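# Move the LB bottle from fridge bin to bench, shut door

## Task

Lift the bottle marked LB out of the bin inside the refrigerator and set it down upright on the bench, while the other bottle stays upright in the refrigerator; then close the refrigerator door. If neither bottle carries the LB lettering, leave both inside, close the door, and press the CALL key on the operator panel until it latches down. A wrongly placed call is permanent.

## Robot and tools

Robot: two UR-style arms, left_arm and right_arm. Each has a Robotiq 140 mm two-finger gripper and a wrist camera, and each rides its own carriage on a shared floor track. left_rail carries left_arm and is always the one further toward +y. right_rail carries right_arm. These names do not match image sides. Each arm base sits at x = 0, y = its carriage position_m, z = 0.04 m, and faces +x.

Scene frame (all reported positions): fixed to the table. The table top is z = 0 and +z is up. +x is the direction the arms face, +y is to their left. The track runs along y at x = 0, and the table edge is at x = 0.17 m. Anything that ends up off the table, on the track, or on the strip between them fails the job.

execute_actions(actions, cameras): runs a list of actions in order, then returns robot state plus images. cameras selects names from cam_high, cam_bench_left, cam_bench_mid, cam_bench_right, cam_left_wrist, cam_right_wrist; [] returns no images. An empty actions list just reports. Each action may contain:
- rows: 1 to 15 rows, each applied for one 1/30 s control step. A row is one flat list of 18 numbers, each in [-1, 1], covering both arms. Numbers 1-9 are left_arm dx, dy, dz, rx, ry, rz, then left gripper position, force_limit, speed. Numbers 10-18 are the same nine for the right arm. dx..rz are offsets, not poses. They are measured from that arm's Hand target as it stood when the action began, along that Hand target's own axes. Every row in an action counts from that same start, not from the row before it. The scale is 1.0 = 0.6 m for dx, dy, dz and 1.0 = 180 degrees for the rotation vector rx, ry, rz. Sending the same offset in a later action moves the arm again. All zeros holds the current target.
- steps: 1 to 450, how long the action lasts; 15 if left out. Use at least one step per row. After the last row, the arms keep heading for the final row's target, so long moves need extra steps.
- until: ends the action early once every condition holds. It reads only left_rail and right_rail fields, for example {"right_rail": {"position_status": ["!=", "moving"]}}. {"all": {"status": "ended"}} and {"any": {"status": "ended"}} are also allowed. A numeric condition needs an operator: =, !=, <, <=, > or >=.
- left_rail / right_rail: position_m is an absolute carriage y in metres: left_rail -0.8 to 1.5, right_rail -1.5 to 0.8. speed_m_s ranges 0.01 to 1, and acceleration_factor 0.1 to 1 (1.8 m/s2 times the factor). {"stop": true} brakes a carriage. Any out-of-range value or unknown name rejects the whole call.

Gripper numbers: position +1 is fully open (140 mm). The pads touch near -0.8, and -1 closes until blocked. force_limit and speed both start at +1. Roughly, force_limit -1 gives 14 N, 0 gives 40 N and +1 gives 58 N. speed -1 is about 30 mm/s, 0 is 140 and +1 is 250; faster closes squeeze much harder. To leave a gripper unchanged, resend its last three values; 0 is a real command. The fingertips extend about 33 mm past end_effector_position. The fingers can fold: grip with the outer quarter of the pads, and do not push the fingertips into surfaces.

Reading results: end_effector_position (m) and end_effector_quat_wxyz are in the scene frame. Hand target is the start point for the next offsets. object_status: 0 moving, 1 blocked while opening, 2 blocked while closing (a grip), 3 reached the command or pads met. position_measured is in counts: 3 open, about 139 = 60 mm, 230 = pads meet. Joint positions list rail, then six joints. Wrist force/torque are given in the gripper's own axes. Rail position_status can be moving, done, contact_stop, time_out, stopped, stopped_with_arm, stopped_for_other_arm or stopped_for_other_carriage. position_answer is taken or not_taken. Also watch for "pose unreachable", fault lines and MOTOR HOT.

Driving a carriage: send position_m, then wait with an action such as {"steps": n, "until": {"left_rail": {"position_status": ["!=", "moving"]}}}. The arm travels along in its current pose. Keep carriages at least 0.78 m apart. Let a carriage finish before placing its gripper at a scene point or ending the scene.

Other tools: zoom_image(camera, region=[x0,y0,x1,y1]) enlarges part of a camera's latest image, up to 504x504 px; use it to read bottle letters. zero_wrist_force(arm) tares that arm's wrist sensor. read_manual(section) returns only licence text. finished_scene(scene=1) ends the scene for good.

Cautions: ramp offsets gradually (0.01 per row is about 0.18 m/s) so held bottles do not shake loose. Commanded rotation is clipped to 32 degrees beyond the current orientation. About 150 N of contact force, or joint torque over its limit, halts the arm for 10 s. Never let the arms, grippers or carriages press on each other. Do not slam the door, drop the bottle, or release it while it is moving. Confirm object_status 2 before lifting. Press CALL only if no bottle reads LB.

Each tool is called after "Call:" in YAML: its name, and indented under it one key for each argument.

## Session

Call:
execute_actions:
  actions: []

Scene clock: 0.00 s.
left_arm: end_effector_position=(+0.3563, +1.3733, +0.5790) position_measured=3 object_status=3 end_effector_quat_wxyz=(+0.000, +0.000, +1.000, +0.000) | right_arm: end_effector_position=(+0.3563, -1.2185, +0.5790) position_measured=3 object_status=3 end_effector_quat_wxyz=(+0.000, +0.000, +1.000, +0.000)
Joint positions: left_arm=[1.295 -0.281 -2.157 1.821 -1.235 -1.571 -0.281] | right_arm=[-1.297 -0.281 -2.157 1.821 -1.235 -1.571 -0.28]
Joint velocities: within noise
Joint torques (N m): no reading
Wrist force (N): no reading
Wrist torque (N m): no reading
Wrist force, peak (N): no reading
Hand target: left_arm +0.3563, +1.3733, +0.5790; +0.000, +0.000, +1.000, +0.000 | right_arm +0.3563, -1.2185, +0.5790; +0.000, +0.000, +1.000, +0.000
Tool commands: left_gripper/position=+1.0 left_gripper/force_limit=+1.0 left_gripper/speed=+1.0 right_gripper/position=+1.0 right_gripper/force_limit=+1.0 right_gripper/speed=+1.0
left_rail: position_m=1.295 position_status=done
right_rail: position_m=-1.297 position_status=done

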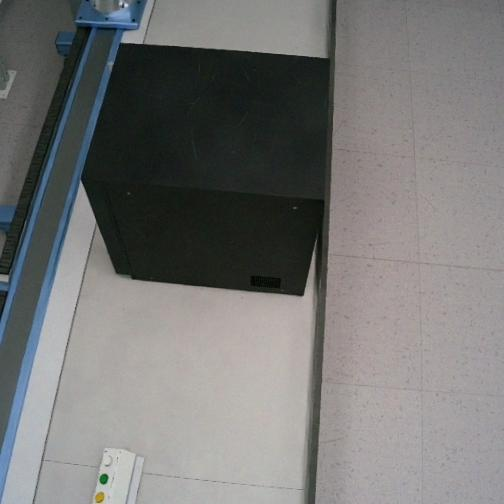

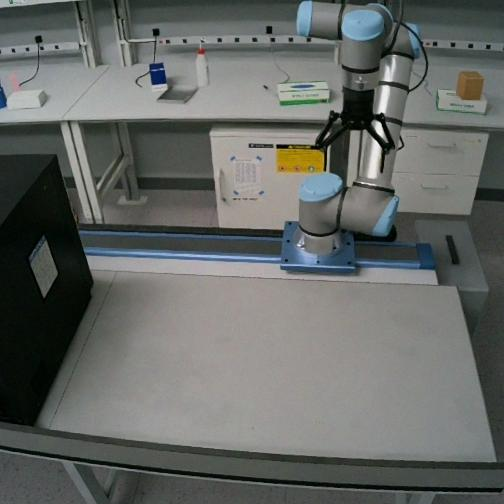

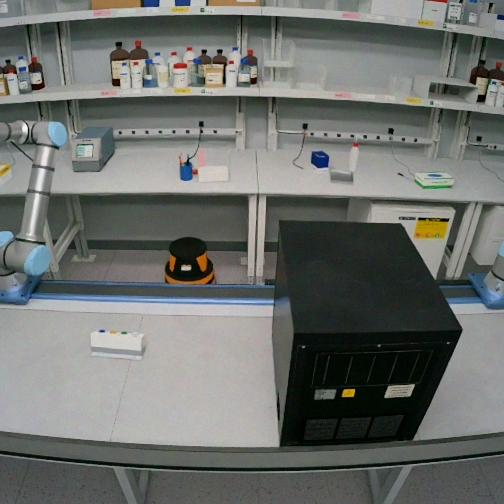

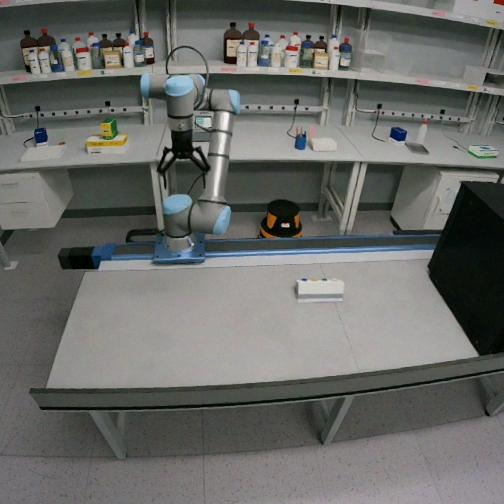

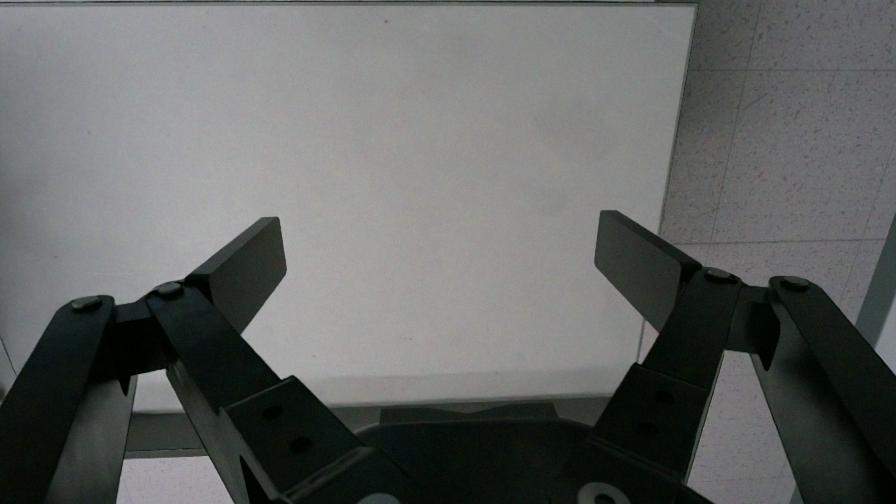

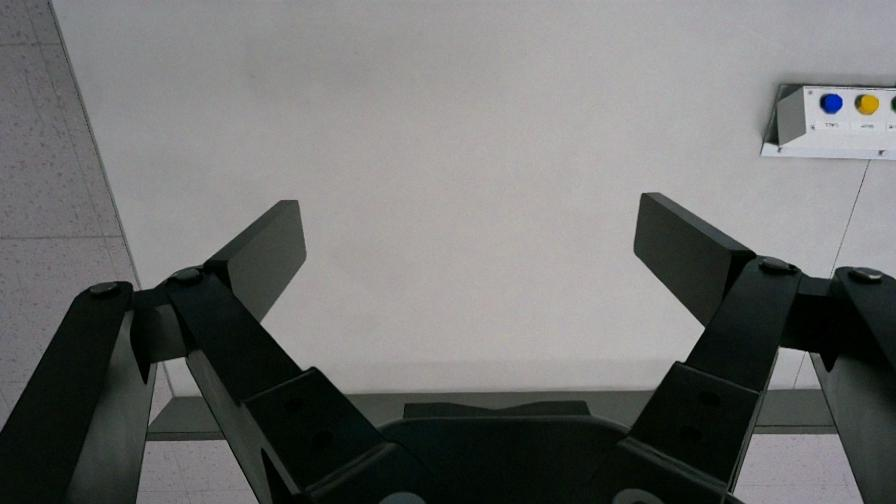

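Call:
zoom_image:
  camera: "cam_high"
  region: [60, 20, 344, 304]

Call:
zoom_image:
  camera: "cam_bench_mid"
  region: [254, 202, 504, 452]

Call:
zoom_image:
  camera: "cam_bench_left"
  region: [0, 150, 300, 450]

Call:
zoom_image:
  camera: "cam_right_wrist"
  region: [736, 60, 896, 180]

Call:
zoom_image:
  camera: "cam_bench_right"
  region: [250, 160, 504, 414]

Scaled by 1.775 from the camera's 504x504 image, which has a finer 720x720 frame.

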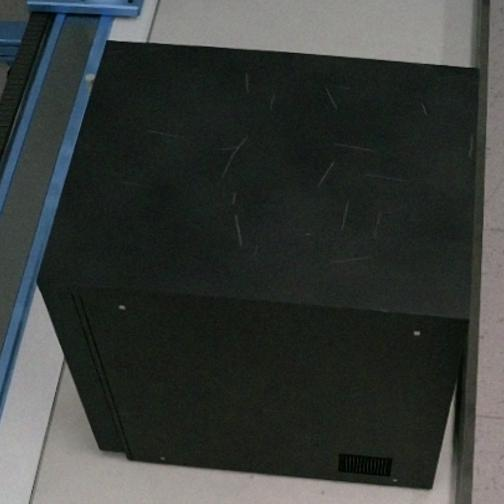

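Scaled by 2.016 from the camera's 504x504 image, which has a finer 720x720 frame.

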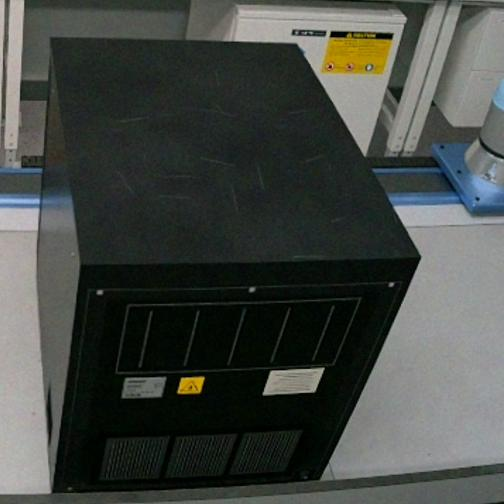

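Scaled by 1.680 from the camera's 504x504 image, which has a finer 720x720 frame.

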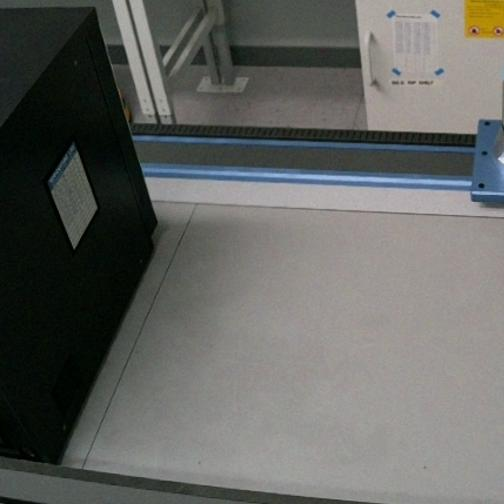

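Scaled by 3.150 from the camera's 896x504 image, which has a finer 1280x720 frame.

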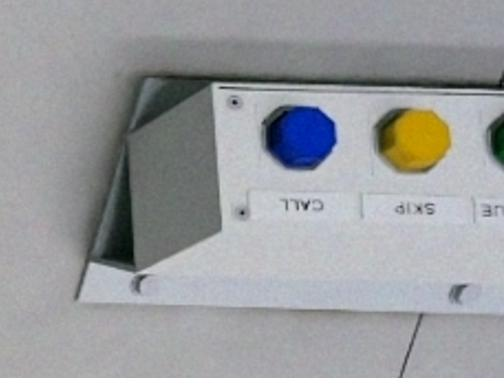

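Scaled by 1.984 from the camera's 504x504 image, which has a finer 720x720 frame.

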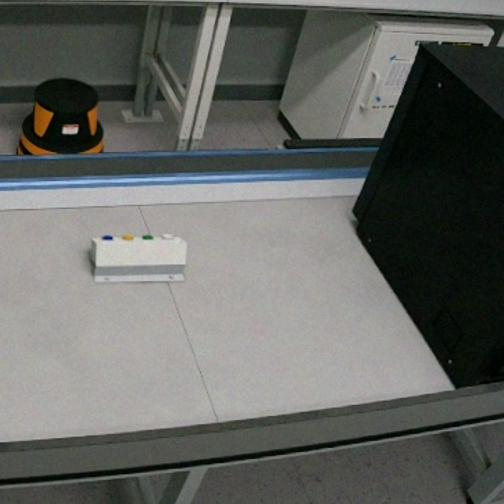

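Call:
execute_actions:
  actions:
    - {"right_rail":{"position_m":-0.95},"rows":[[0,0,0,0,0,0,1,1,1,0.0507,0.139,0,0,0,-0.0778,1,1,1]],"steps":9}
    - {"rows":[[0,0,0,0,0,0,1,1,1,0.0507,0.139,0,0,0,-0.0778,1,1,1]],"steps":9}
    - {"rows":[[0,0,0,0,0,0,1,1,1,0.0507,0.139,0,0,0,-0.0778,1,1,1]],"steps":9}
    - {"rows":[[0,0,0,0,0,0,1,1,1,0.0507,0.139,0,0,0,-0.0778,1,1,1]],"steps":9}
    - {"rows":[[0,0,0,0,0,0,1,1,1,0.0507,0.139,0,0,0,-0.0778,1,1,1]],"steps":9}
    - {"rows":[[0,0,0,0,0,0,1,1,1,0.0507,0.139,0,0,0,-0.0778,1,1,1]],"steps":30}
    - {"steps":60,"until":{"right_rail":{"position_status":["!=","moving"]}}}
  cameras: ["cam_bench_right"]

Call:
execute_actions:
  actions:
    - {"rows":[[0,0,0,0,0,0,1,1,1,0,0,0,0,0,0.15,1,1,1]],"steps":8}
    - {"rows":[[0,0,0,0,0,0,1,1,1,0,0,0,0,0,0.15,1,1,1]],"steps":8}
    - {"rows":[[0,0,0,0,0,0,1,1,1,0,0,0,0,0,0.15,1,1,1]],"steps":8}
    - {"rows":[[0,0,0,0,0,0,1,1,1,0,0,0,0,0,0.15,1,1,1]],"steps":8}
    - {"rows":[[0,0,0,0,0,0,1,1,1,0,0,0,0,0,0.15,1,1,1]],"steps":8}
    - {"rows":[[0,0,0,0,0,0,1,1,1,0,0,0,0,0,0.15,1,1,1]],"steps":8}
    - {"rows":[[0,0,0,0,0,0,1,1,1,0,0,0,0,0,0.1,1,1,1]],"steps":15}
    - {"rows":[[0,0,0,0,0,0,1,1,1,0.217,0,-0.043,0,0.125,0,1,1,1]],"steps":12}
    - {"rows":[[0,0,0,0,0,0,1,1,1,0.217,0,-0.043,0,0.125,0,1,1,1]],"steps":12}
    - {"rows":[[0,0,0,0,0,0,1,1,1,0.217,0,-0.043,0,0.125,0,1,1,1]],"steps":12}
    - {"rows":[[0,0,0,0,0,0,1,1,1,0.217,0,-0.043,0,0.125,0,1,1,1]],"steps":20}
  cameras: ["cam_right_wrist","cam_bench_right"]

Scene clock: 102.43 s.
left_arm: end_effector_position=(+0.3563, +1.3733, +0.5790) position_measured=3 object_status=3 end_effector_quat_wxyz=(+0.000, +0.000, +1.000, +0.000) | right_arm: end_effector_position=(-0.0432, -0.5922, +0.5789) position_measured=3 object_status=3 end_effector_quat_wxyz=(+0.000, -0.669, +0.743, +0.000)
Joint positions: left_arm=[1.295 -0.281 -2.157 1.821 -1.235 -1.571 -0.28] | right_arm=[-0.95 1.187 -2.165 1.824 -1.23 -1.571 -0.28]
Joint torques (N m): left_arm=[1.58 -2.26 -45.68 -4.02 -0.44 0.05] | right_arm=[12.83 18.55 -47.47 -8.41 -2.5 2.95]
Wrist force (N): left_arm=[0.1 -0.1 0.0] | right_arm=[0.4 -0.1 -0.2]
Wrist torque (N m): left_arm=[-0.01 -0.02 0.00] | right_arm=[-0.04 -0.11 -0.15]
Wrist force, peak (N): left_arm=[0.6 -0.6 0.2] | right_arm=[-2.9 -14.0 2.0]
Hand target: left_arm +0.3563, +1.3733, +0.5790; +0.000, +0.000, +1.000, +0.000 | right_arm -0.0432, -0.5922, +0.5789; +0.000, -0.669, +0.743, +0.000
Off the commanded pose: left_arm 0.000 m, 0 deg | right_arm 0.000 m, 0 deg.
left_rail: position_m=1.295 position_status=done
right_rail: position_m=-0.950 position_status=done
Images, in order (width x height): cam_bench_right 504x504.

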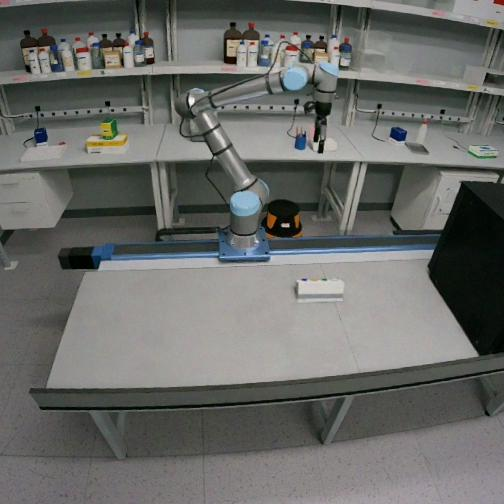

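Scene clock: 106.73 s.
left_arm: end_effector_position=(+0.3563, +1.3733, +0.5790) position_measured=3 object_status=3 end_effector_quat_wxyz=(+0.000, +0.000, +1.000, +0.000) | right_arm: end_effector_position=(-0.0078, -0.2537, +0.9188) position_measured=3 object_status=3 end_effector_quat_wxyz=(-0.473, +0.525, +0.473, +0.525)
Joint positions: left_arm=[1.295 -0.281 -2.157 1.821 -1.235 -1.571 -0.28] | right_arm=[-0.95 1.186 -2.002 1.964 -3.103 -1.291 3.141]
Joint torques (N m): left_arm=[0.12 -2.92 -46.39 -3.99 0.22 0] | right_arm=[12.97 5.5 -48.43 -6.02 -2.58 2.91]
Wrist force (N): left_arm=[0.1 0.1 0.2] | right_arm=[3.7 -0.2 -0.6]
Wrist torque (N m): left_arm=[0.04 -0.03 0.00] | right_arm=[0.15 -0.69 -0.40]
Wrist force, peak (N): left_arm=[0.4 -0.7 0.2] | right_arm=[5.7 -1.2 -4.7]
Hand target: left_arm +0.3563, +1.3733, +0.5790; +0.000, +0.000, +1.000, +0.000 | right_arm -0.0078, -0.2536, +0.9189; -0.473, +0.525, +0.473, +0.525
Off the commanded pose: left_arm 0.000 m, 0 deg | right_arm 0.000 m, 0 deg.
left_rail: position_m=1.295 position_status=done
right_rail: position_m=-0.950 position_status=done
camera_calibration:
cam_right_wrist: T_world_to_cam=[[0.995857, -0.0879224, -0.0232256, 0.0146964], [-0.0545002, -0.372581, -0.926398, 0.747224], [0.0727977, 0.923825, -0.375829, 0.764674], [0, 0, 0, 1]] pos_world=[-0.0295781, -0.426731, 0.979955]
Images, in order (width x height): cam_bench_right 504x504, cam_right_wrist 896x504.

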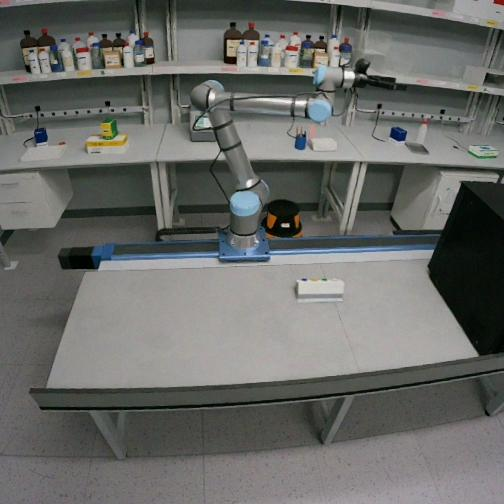

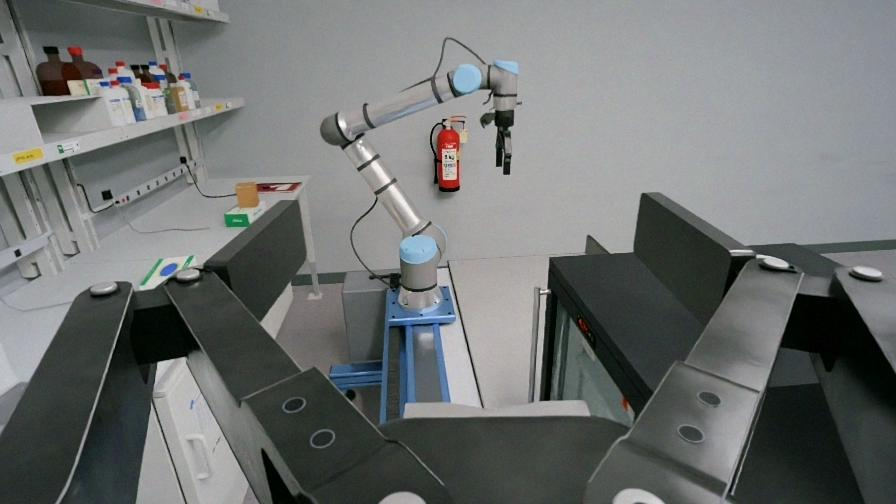

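Call:
execute_actions:
  actions:
    - {"rows":[[0,0,0,0,0,0,1,1,1,-0.15,0.0,0.03,0,0,0,1,1,1]],"steps":9}
    - {"rows":[[0,0,0,0,0,0,1,1,1,-0.15,0.03,0.05,-0.07,0,0,1,1,1]],"steps":9}
    - {"rows":[[0,0,0,0,0,0,1,1,1,-0.15,0.03,0.05,-0.07,0,0,1,1,1]],"steps":9}
    - {"rows":[[0,0,0,0,0,0,1,1,1,-0.15,0.03,0.05,-0.07,0,0,1,1,1]],"steps":9}
    - {"rows":[[0,0,0,0,0,0,1,1,1,-0.15,0.0,0,-0.07,0,0,1,1,1]],"steps":30}
  cameras: ["cam_right_wrist","cam_bench_right"]

Scene clock: 120.10 s.
left_arm: end_effector_position=(+0.3563, +1.3733, +0.5790) position_measured=3 object_status=3 end_effector_quat_wxyz=(+0.000, +0.000, +1.000, +0.000) | right_arm: end_effector_position=(+0.0727, -0.1687, +0.4689) position_measured=3 object_status=3 end_effector_quat_wxyz=(-0.205, +0.677, +0.205, +0.677)
Joint positions: left_arm=[1.295 -0.281 -2.157 1.821 -1.235 -1.571 -0.28] | right_arm=[-0.95 1.632 -1.175 2.046 -4.012 -2.616 3.141]
Joint torques (N m): left_arm=[-1.44 -2.99 -46.04 -3.85 0.14 -0.19] | right_arm=[12.64 -48.24 -32.06 -4.91 -2.48 -2.64]
Wrist force (N): left_arm=[0.1 -0.3 0.0] | right_arm=[3.0 -0.3 -0.6]
Wrist torque (N m): left_arm=[-0.07 -0.03 0.00] | right_arm=[0.13 -0.57 -0.01]
Wrist force, peak (N): left_arm=[0.6 -0.4 0.3] | right_arm=[23.0 5.8 -9.5]
Hand target: left_arm +0.3563, +1.3733, +0.5790; +0.000, +0.000, +1.000, +0.000 | right_arm +0.0727, -0.1687, +0.4689; -0.204, +0.677, +0.205, +0.677
Off the commanded pose: left_arm 0.000 m, 0 deg | right_arm 0.000 m, 0 deg.
left_rail: position_m=1.295 position_status=done
right_rail: position_m=-0.950 position_status=done
camera_calibration:
cam_right_wrist: T_world_to_cam=[[0.567036, -0.823365, -0.0232293, -0.161309], [-0.321655, -0.19538, -0.92648, 0.4158], [0.758293, 0.53282, -0.375627, 0.395263], [0, 0, 0, 1]] pos_world=[-0.0745129, -0.262182, 0.529955]
Images, in order (width x height): cam_bench_right 504x504, cam_right_wrist 896x504.

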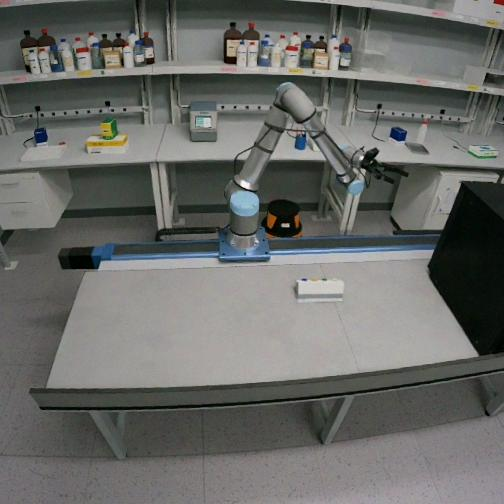

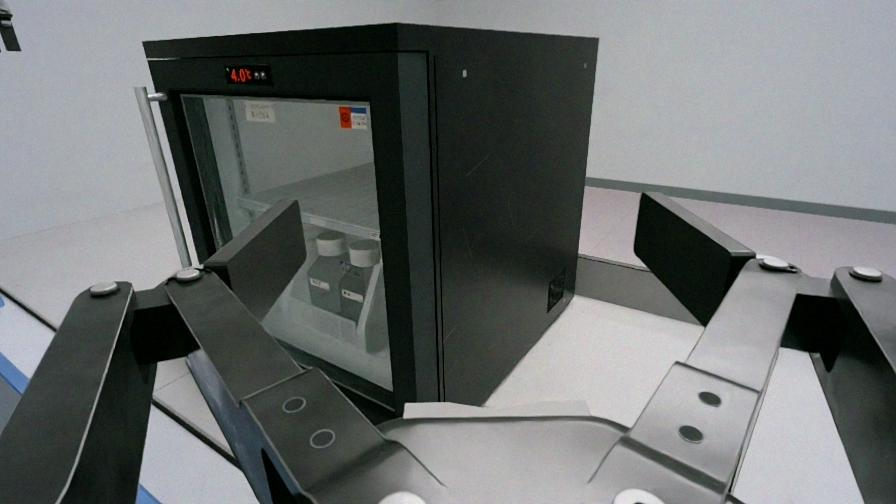

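Call:
zoom_image:
  camera: "cam_right_wrist"
  region: [260, 210, 420, 400]

Call:
zoom_image:
  camera: "cam_right_wrist"
  region: [120, 40, 450, 420]

Scaled by 2.653 from the camera's 896x504 image, which has a finer 1280x720 frame.

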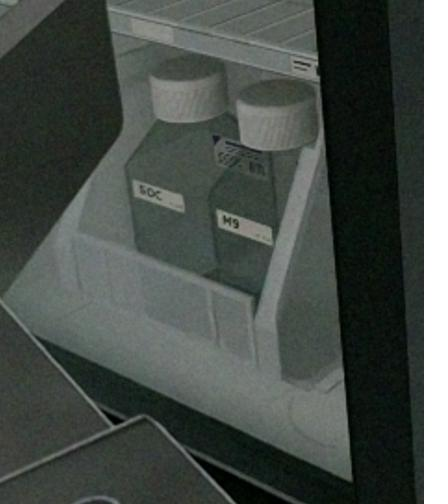

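Scaled by 1.326 from the camera's 896x504 image, which has a finer 1280x720 frame.

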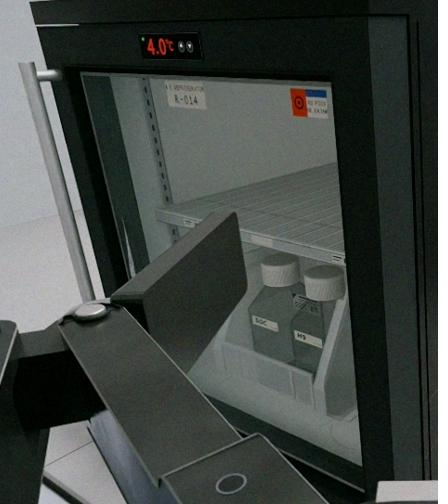

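Call:
execute_actions:
  actions:
    - {"right_rail":{"position_m":-0.65,"speed_m_s":0.4},"steps":60,"until":{"right_rail":{"position_status":["!=","moving"]}}}
    - {"rows":[[0,0,0,0,0,0,1,1,1,-0.05,0.01,0.05,-0.06,0,0,1,1,1]],"steps":9}
    - {"rows":[[0,0,0,0,0,0,1,1,1,-0.05,0.01,0.06,-0.06,0,0,1,1,1]],"steps":30}
  cameras: ["cam_right_wrist"]

Call:
zoom_image:
  camera: "cam_right_wrist"
  region: [310, 130, 630, 380]

Scene clock: 140.87 s.
left_arm: end_effector_position=(+0.3563, +1.3733, +0.5790) position_measured=3 object_status=3 end_effector_quat_wxyz=(+0.000, +0.000, +1.000, +0.000) | right_arm: end_effector_position=(+0.1366, +0.1513, +0.4089) position_measured=3 object_status=3 end_effector_quat_wxyz=(-0.074, +0.703, +0.074, +0.703)
Joint positions: left_arm=[1.295 -0.281 -2.157 1.821 -1.235 -1.571 -0.28] | right_arm=[-0.65 1.601 -0.946 1.795 -3.99 -2.962 3.141]
Joint torques (N m): left_arm=[-0.03 -1.92 -46.57 -4.07 0.34 -0.4] | right_arm=[-7.1 -66.05 -32.04 -3.8 -2.62 -2.7]
Wrist force (N): left_arm=[0.2 -0.2 0.1] | right_arm=[2.8 0.1 -0.3]
Wrist torque (N m): left_arm=[-0.04 -0.05 0.01] | right_arm=[0.25 -0.50 -0.02]
Wrist force, peak (N): left_arm=[0.4 -0.5 0.4] | right_arm=[9.6 4.0 -9.3]
Hand target: left_arm +0.3563, +1.3733, +0.5790; +0.000, +0.000, +1.000, +0.000 | right_arm +0.1366, +0.1513, +0.4089; -0.074, +0.703, +0.074, +0.703
Off the commanded pose: left_arm 0.000 m, 0 deg | right_arm 0.000 m, 0 deg.
left_rail: position_m=1.295 position_status=done
right_rail: position_m=-0.650 speed_m_s=0.40 position_status=done
camera_calibration:
cam_right_wrist: T_world_to_cam=[[0.224115, -0.974285, -0.0232651, 0.134297], [-0.371001, -0.0632181, -0.926478, 0.430018], [0.901183, 0.216269, -0.375629, 0.182169], [0, 0, 0, 1]] pos_world=[-0.034729, 0.118631, 0.469955]
Images, in order (width x height): cam_right_wrist 896x504.

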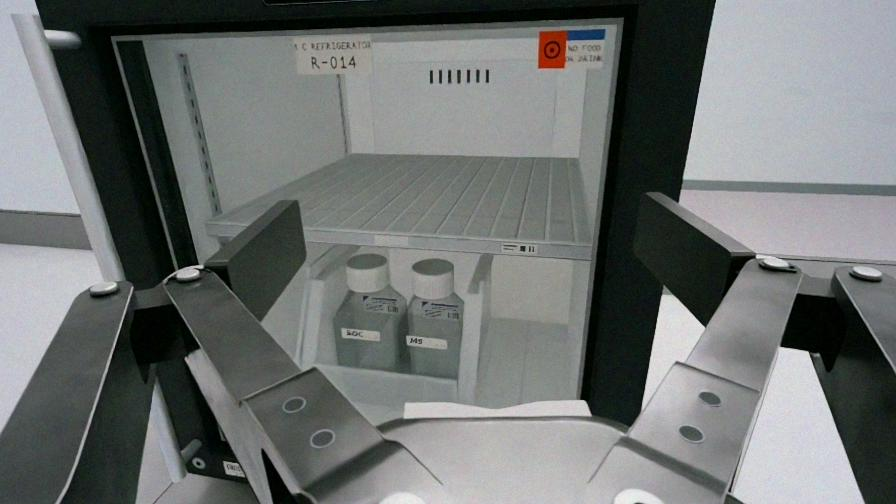

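Scaled by 1.575 from the camera's 896x504 image, which has a finer 1280x720 frame.

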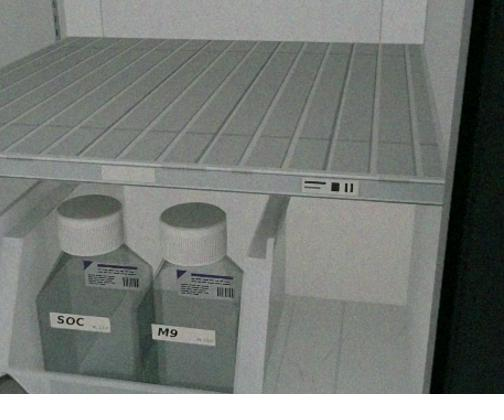

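Call:
zoom_image:
  camera: "cam_right_wrist"
  region: [320, 240, 480, 390]

Call:
zoom_image:
  camera: "cam_right_wrist"
  region: [0, 0, 300, 504]

Scaled by 3.150 from the camera's 896x504 image, which has a finer 1280x720 frame.

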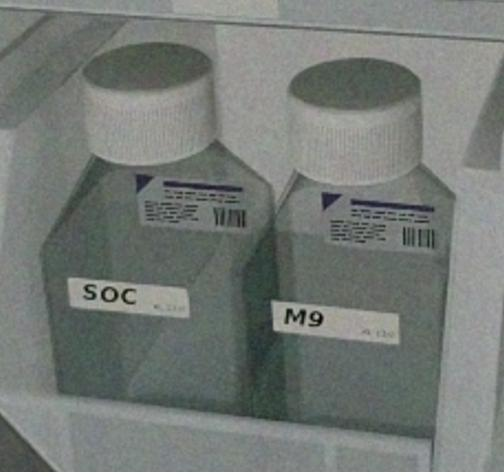

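Scaled by 1.000.

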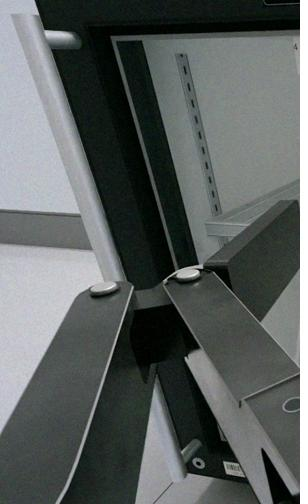

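Call:
execute_actions:
  actions: []

Call:
zoom_image:
  camera: "cam_bench_left"
  region: [0, 140, 120, 260]

Call:
zoom_image:
  camera: "cam_bench_left"
  region: [20, 230, 140, 350]

Call:
zoom_image:
  camera: "cam_high"
  region: [70, 30, 220, 290]

Call:
zoom_image:
  camera: "cam_right_wrist"
  region: [560, 0, 760, 200]

Scene clock: 159.03 s.
left_arm: end_effector_position=(+0.3563, +1.3733, +0.5790) position_measured=3 object_status=3 end_effector_quat_wxyz=(+0.000, +0.000, +1.000, +0.000) | right_arm: end_effector_position=(+0.1366, +0.1513, +0.4089) position_measured=3 object_status=3 end_effector_quat_wxyz=(-0.074, +0.703, +0.074, +0.703)
Joint positions: left_arm=[1.295 -0.281 -2.157 1.821 -1.235 -1.571 -0.28] | right_arm=[-0.65 1.601 -0.946 1.795 -3.99 -2.962 3.141]
Joint velocities: within noise
Joint torques (N m): left_arm=[-1.97 -4.7 -46.24 -3.88 0.49 0.02] | right_arm=[-7.99 -67.09 -31.17 -3.73 -2.53 -2.6]
Wrist force (N): left_arm=[0.1 -0.2 0.2] | right_arm=[3.2 -0.9 -0.6]
Wrist torque (N m): left_arm=[-0.05 -0.02 0.00] | right_arm=[0.02 -0.60 -0.02]
Wrist force, peak (N): left_arm=[0.7 -0.5 -0.1] | right_arm=[4.0 -0.5 -0.9]
Hand target: left_arm +0.3563, +1.3733, +0.5790; +0.000, +0.000, +1.000, +0.000 | right_arm +0.1366, +0.1513, +0.4089; -0.074, +0.703, +0.074, +0.703
Tool commands: left_gripper/position=+1.0 left_gripper/force_limit=+1.0 left_gripper/speed=+1.0 right_gripper/position=+1.0 right_gripper/force_limit=+1.0 right_gripper/speed=+1.0
Off the commanded pose: left_arm 0.000 m, 0 deg | right_arm 0.000 m, 0 deg.
left_rail: position_m=1.295 position_status=done
right_rail: position_m=-0.650 speed_m_s=0.40 position_status=done
camera_calibration:
cam_right_wrist: T_world_to_cam=[[0.224115, -0.974285, -0.0232651, 0.134297], [-0.371001, -0.0632181, -0.926478, 0.430018], [0.901183, 0.216269, -0.375629, 0.182169], [0, 0, 0, 1]] pos_world=[-0.034729, 0.118631, 0.469955]

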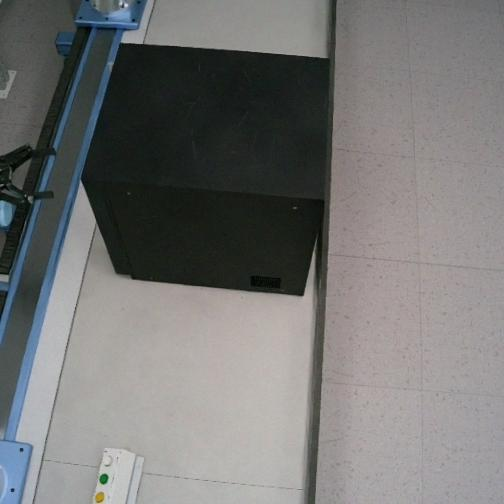

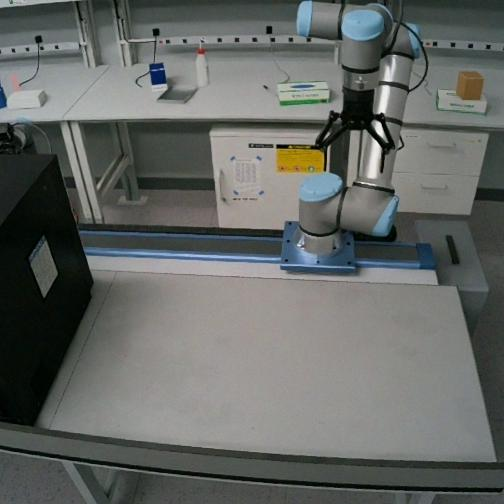

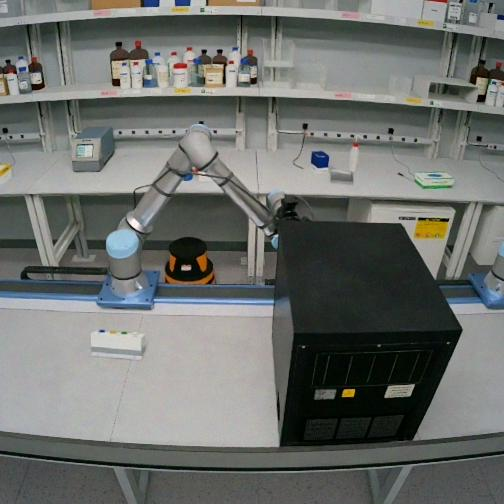

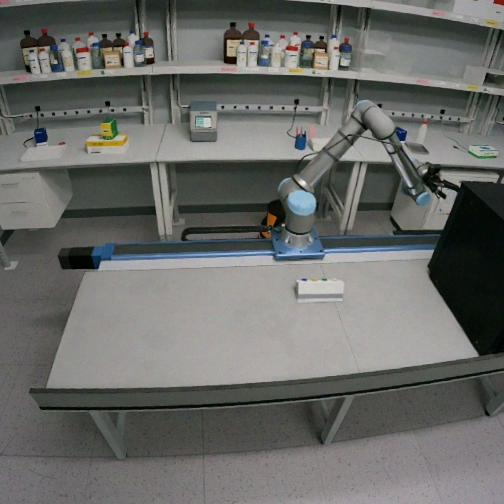

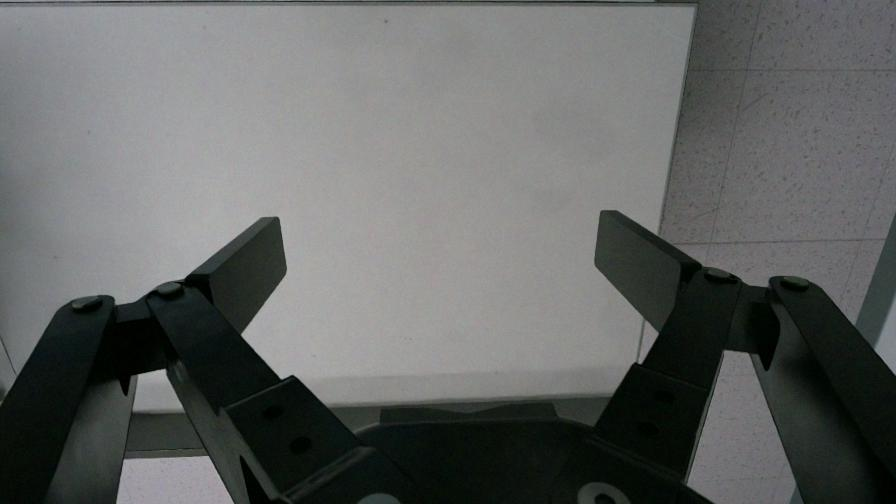

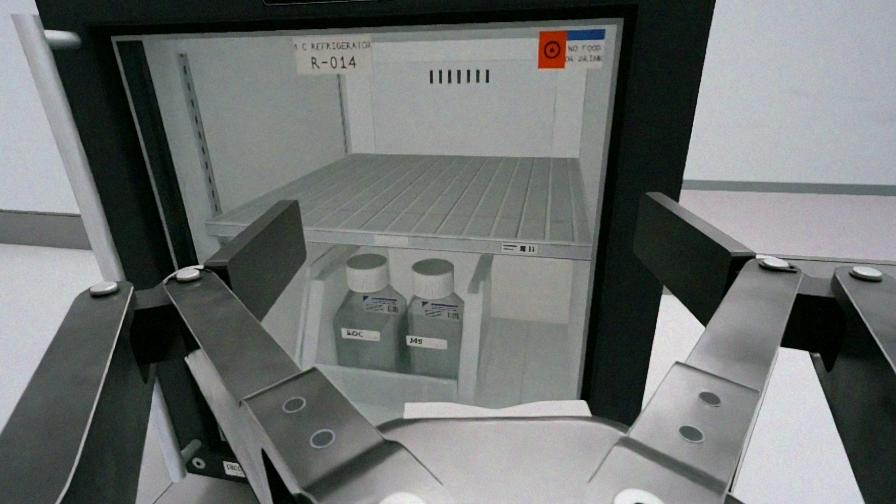

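Scaled by 4.200 from the camera's 504x504 image, which has a finer 720x720 frame.

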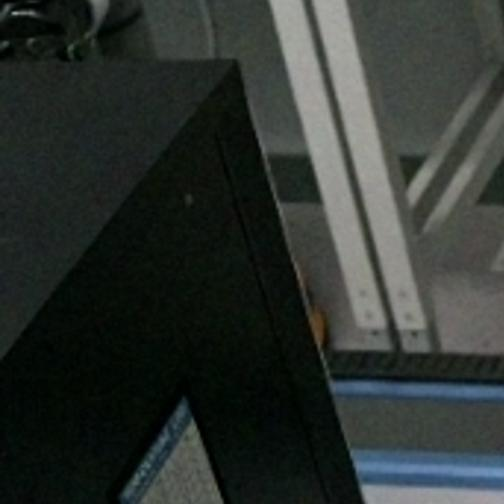

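Scaled by 4.200 from the camera's 504x504 image, which has a finer 720x720 frame.

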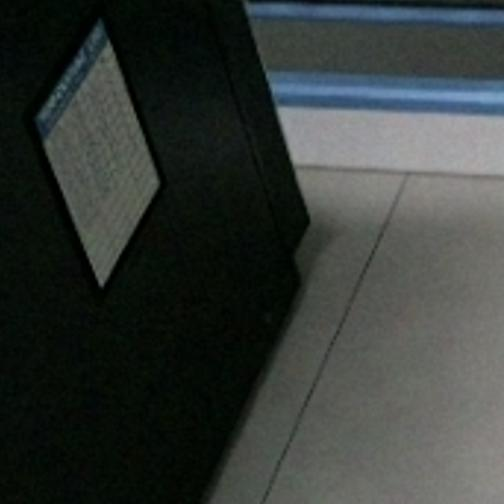

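Scaled by 1.938 from the camera's 504x504 image, which has a finer 720x720 frame.

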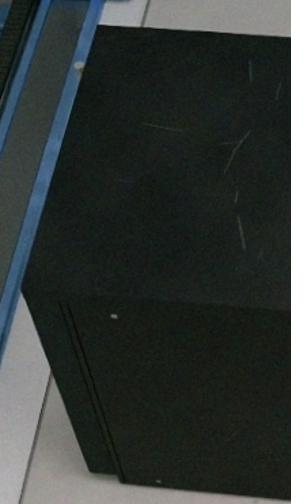

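Scaled by 2.520 from the camera's 896x504 image, which has a finer 1280x720 frame.

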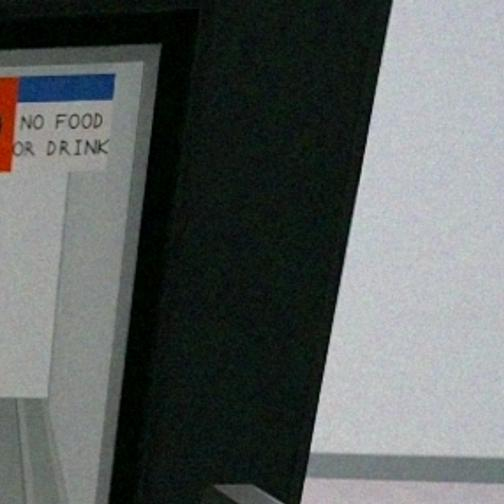

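Call:
execute_actions:
  actions:
    - {"right_rail":{"position_m":-0.95,"speed_m_s":0.4},"steps":60,"until":{"right_rail":{"position_status":["!=","moving"]}}}
    - {"rows":[[0,0,0,0,0,0,1,1,1,0.195,0,0,0.133,0,0,1,1,1]],"steps":12}
    - {"rows":[[0,0,0,0,0,0,1,1,1,0.195,0,0,0.133,0,0,1,1,1]],"steps":12}
    - {"rows":[[0,0,0,0,0,0,1,1,1,0.195,0,0,0.133,0,0,1,1,1]],"steps":15}
    - {"rows":[[0,0,0,0,0,0,1,1,1,-0.217,0,-0.043,0,-0.125,0,1,1,1]],"steps":12}
    - {"rows":[[0,0,0,0,0,0,1,1,1,-0.217,0,-0.043,0,-0.125,0,1,1,1]],"steps":12}
    - {"rows":[[0,0,0,0,0,0,1,1,1,-0.217,0,-0.043,0,-0.125,0,1,1,1]],"steps":12}
    - {"rows":[[0,0,0,0,0,0,1,1,1,-0.217,0,-0.043,0,-0.125,0,1,1,1]],"steps":20}
  cameras: ["cam_right_wrist"]

Call:
execute_actions:
  actions:
    - {"rows":[[0,0,0,0,0,0,1,1,1,-0.044,0.101,0.05,0,0,0.117,1,1,1]],"steps":12}
    - {"rows":[[0,0,0,0,0,0,1,1,1,-0.005,0.11,0.05,0,0,0.117,1,1,1]],"steps":12}
    - {"rows":[[0,0,0,0,0,0,1,1,1,0.035,0.104,0.05,0,0,0.117,1,1,1]],"steps":12}
    - {"rows":[[0,0,0,0,0,0,1,1,1,0.07,0.085,0.05,0,0,0.117,1,1,1]],"steps":20}
  cameras: ["cam_right_wrist","cam_bench_right"]

Scene clock: 213.43 s.
left_arm: end_effector_position=(+0.3563, +1.3733, +0.5790) position_measured=3 object_status=3 end_effector_quat_wxyz=(+0.000, +0.000, +1.000, +0.000) | right_arm: end_effector_position=(+0.1001, -0.4866, +0.4195) position_measured=3 object_status=3 end_effector_quat_wxyz=(+0.000, +0.744, +0.668, +0.000)
Joint positions: left_arm=[1.295 -0.281 -2.157 1.821 -1.235 -1.571 -0.28] | right_arm=[-0.95 0.982 -1.991 2.026 -1.606 -1.571 2.66]
Joint torques (N m): left_arm=[0 -4.05 -46.79 -4.34 0.8 -0.38] | right_arm=[-6.94 2.33 -49.76 -1.75 -2.5 -1.34]
Wrist force (N): left_arm=[0.0 -0.4 0.0] | right_arm=[0.9 0.4 -0.5]
Wrist torque (N m): left_arm=[-0.08 0.00 0.01] | right_arm=[0.11 -0.21 0.18]
Wrist force, peak (N): left_arm=[0.4 -0.7 -0.3] | right_arm=[-11.6 -8.8 2.4]
Hand target: left_arm +0.3563, +1.3733, +0.5790; +0.000, +0.000, +1.000, +0.000 | right_arm +0.1001, -0.4867, +0.4195; +0.000, +0.744, +0.668, +0.000
Off the commanded pose: left_arm 0.000 m, 0 deg | right_arm 0.000 m, 0 deg.
left_rail: position_m=1.295 position_status=done
right_rail: position_m=-0.950 speed_m_s=0.40 position_status=done
camera_calibration:
cam_right_wrist: T_world_to_cam=[[0.991342, -0.130318, -0.016063, -0.147993], [-0.114786, -0.919523, 0.375901, -0.602728], [-0.0637568, -0.370803, -0.926521, 0.399075], [0, 0, 0, 1]] pos_world=[0.102971, -0.425531, 0.59394]
Images, in order (width x height): cam_right_wrist 896x504.

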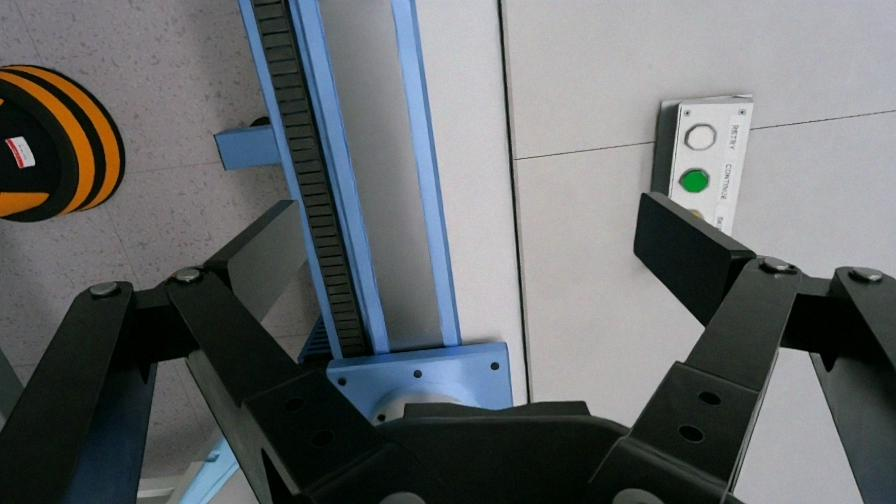

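Scene clock: 215.50 s.
left_arm: end_effector_position=(+0.3563, +1.3733, +0.5790) position_measured=3 object_status=3 end_effector_quat_wxyz=(+0.000, +0.000, +1.000, +0.000) | right_arm: end_effector_position=(+0.3293, -0.6177, +0.2995) position_measured=3 object_status=3 end_effector_quat_wxyz=(+0.000, +1.000, -0.003, +0.000)
Joint positions: left_arm=[1.295 -0.281 -2.157 1.821 -1.235 -1.571 -0.28] | right_arm=[-0.95 0.408 -1.971 2.227 -1.827 -1.571 3.557]
Joint torques (N m): left_arm=[-1.2 -2.35 -46.52 -3.96 0.7 -0.51] | right_arm=[-7.25 1.96 -36.61 -8.54 -2.63 2.73]
Wrist force (N): left_arm=[0.3 -0.2 0.0] | right_arm=[1.0 0.1 -0.6]
Wrist torque (N m): left_arm=[-0.03 -0.07 0.00] | right_arm=[0.05 -0.21 -0.19]
Wrist force, peak (N): left_arm=[0.3 -0.3 -0.5] | right_arm=[-5.8 -8.1 -10.3]
Hand target: left_arm +0.3563, +1.3733, +0.5790; +0.000, +0.000, +1.000, +0.000 | right_arm +0.3294, -0.6178, +0.2995; +0.000, +1.000, -0.003, +0.000
Off the commanded pose: left_arm 0.000 m, 0 deg | right_arm 0.000 m, 0 deg.
left_rail: position_m=1.295 position_status=done
right_rail: position_m=-0.950 speed_m_s=0.40 position_status=done
camera_calibration:
cam_right_wrist: T_world_to_cam=[[-0.0299683, -0.999419, -0.0162062, -0.594675], [-0.926359, 0.0216801, 0.376018, 0.196794], [-0.375448, 0.0262813, -0.926471, 0.601828], [0, 0, 0, 1]] pos_world=[0.390436, -0.614413, 0.47394]
Images, in order (width x height): cam_bench_right 504x504, cam_right_wrist 896x504.

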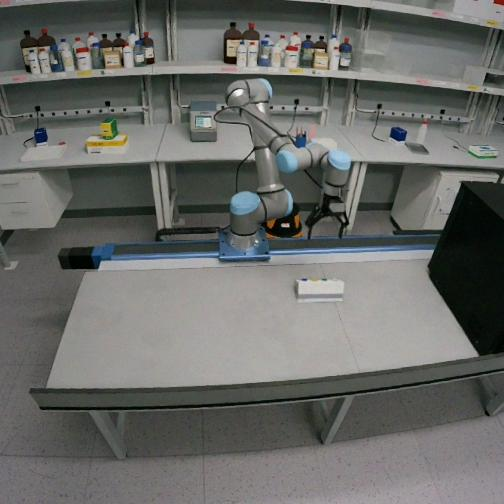

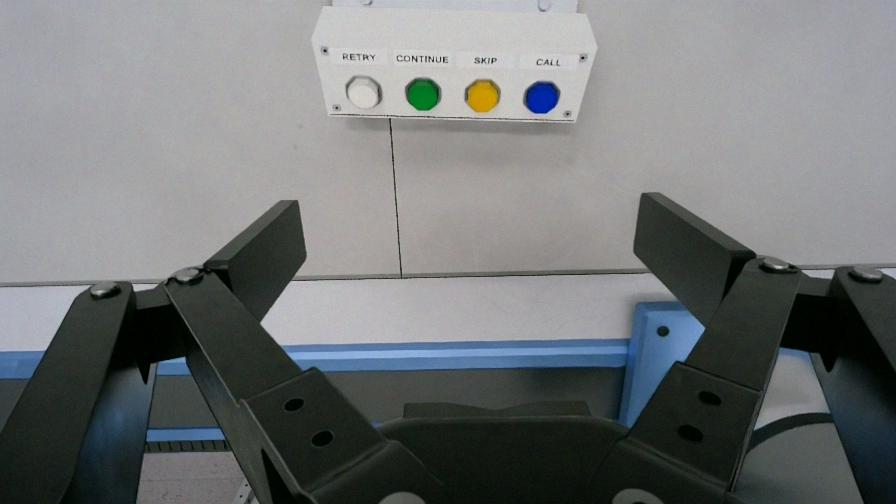

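Call:
zoom_image:
  camera: "cam_bench_right"
  region: [285, 265, 355, 310]

Call:
execute_actions:
  actions: []
  cameras: ["cam_high","cam_bench_mid"]

Call:
zoom_image:
  camera: "cam_high"
  region: [70, 420, 170, 504]

Call:
zoom_image:
  camera: "cam_bench_mid"
  region: [80, 315, 160, 370]

Scaled by 7.200 from the camera's 504x504 image, which has a finer 720x720 frame.

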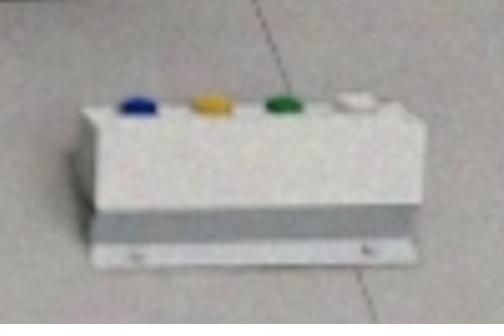

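Scene clock: 229.77 s.
left_arm: end_effector_position=(+0.3563, +1.3733, +0.5790) position_measured=3 object_status=3 end_effector_quat_wxyz=(+0.000, +0.000, +1.000, +0.000) | right_arm: end_effector_position=(+0.3294, -0.6177, +0.2995) position_measured=3 object_status=3 end_effector_quat_wxyz=(+0.000, +1.000, -0.003, +0.000)
Joint positions: left_arm=[1.295 -0.281 -2.157 1.821 -1.235 -1.571 -0.28] | right_arm=[-0.95 0.408 -1.971 2.227 -1.827 -1.571 3.557]
Joint velocities: within noise
Joint torques (N m): left_arm=[-0.46 -3.67 -46.77 -4.12 0.91 -0.52] | right_arm=[-7.18 3.43 -36.99 -8.23 -2.48 2.55]
Wrist force (N): left_arm=[0.1 -0.6 0.1] | right_arm=[0.8 -0.3 -0.3]
Wrist torque (N m): left_arm=[-0.12 -0.01 0.01] | right_arm=[-0.04 -0.17 -0.18]
Wrist force, peak (N): left_arm=[0.5 -0.7 0.1] | right_arm=[1.4 -0.1 -0.6]
Hand target: left_arm +0.3563, +1.3733, +0.5790; +0.000, +0.000, +1.000, +0.000 | right_arm +0.3294, -0.6177, +0.2995; +0.000, +1.000, -0.003, +0.000
Tool commands: left_gripper/position=+1.0 left_gripper/force_limit=+1.0 left_gripper/speed=+1.0 right_gripper/position=+1.0 right_gripper/force_limit=+1.0 right_gripper/speed=+1.0
Off the commanded pose: left_arm 0.000 m, 0 deg | right_arm 0.000 m, 0 deg.
left_rail: position_m=1.295 position_status=done
right_rail: position_m=-0.950 speed_m_s=0.40 position_status=done
Images, in order (width x height): cam_high 504x504, cam_bench_mid 504x504.

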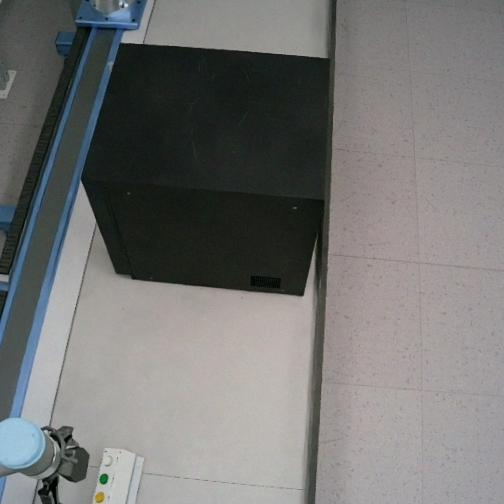

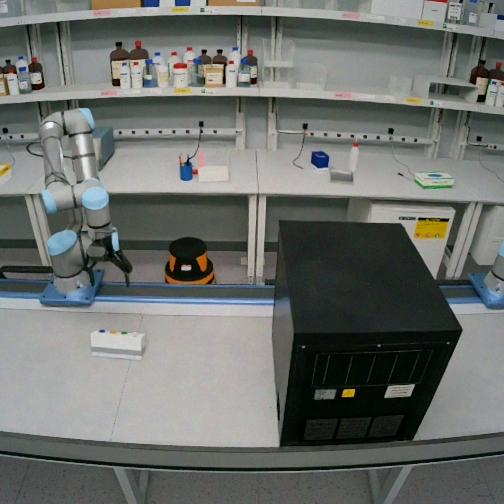

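Scaled by 5.040 from the camera's 504x504 image, which has a finer 720x720 frame.

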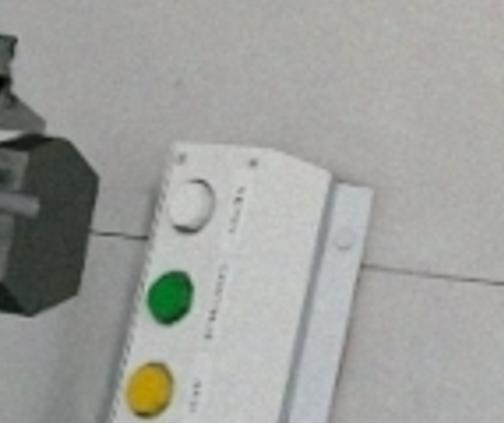

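Scaled by 6.300 from the camera's 504x504 image, which has a finer 720x720 frame.

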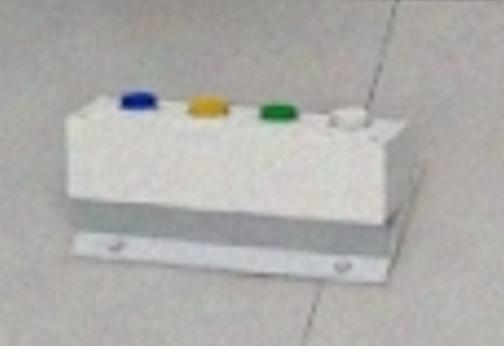

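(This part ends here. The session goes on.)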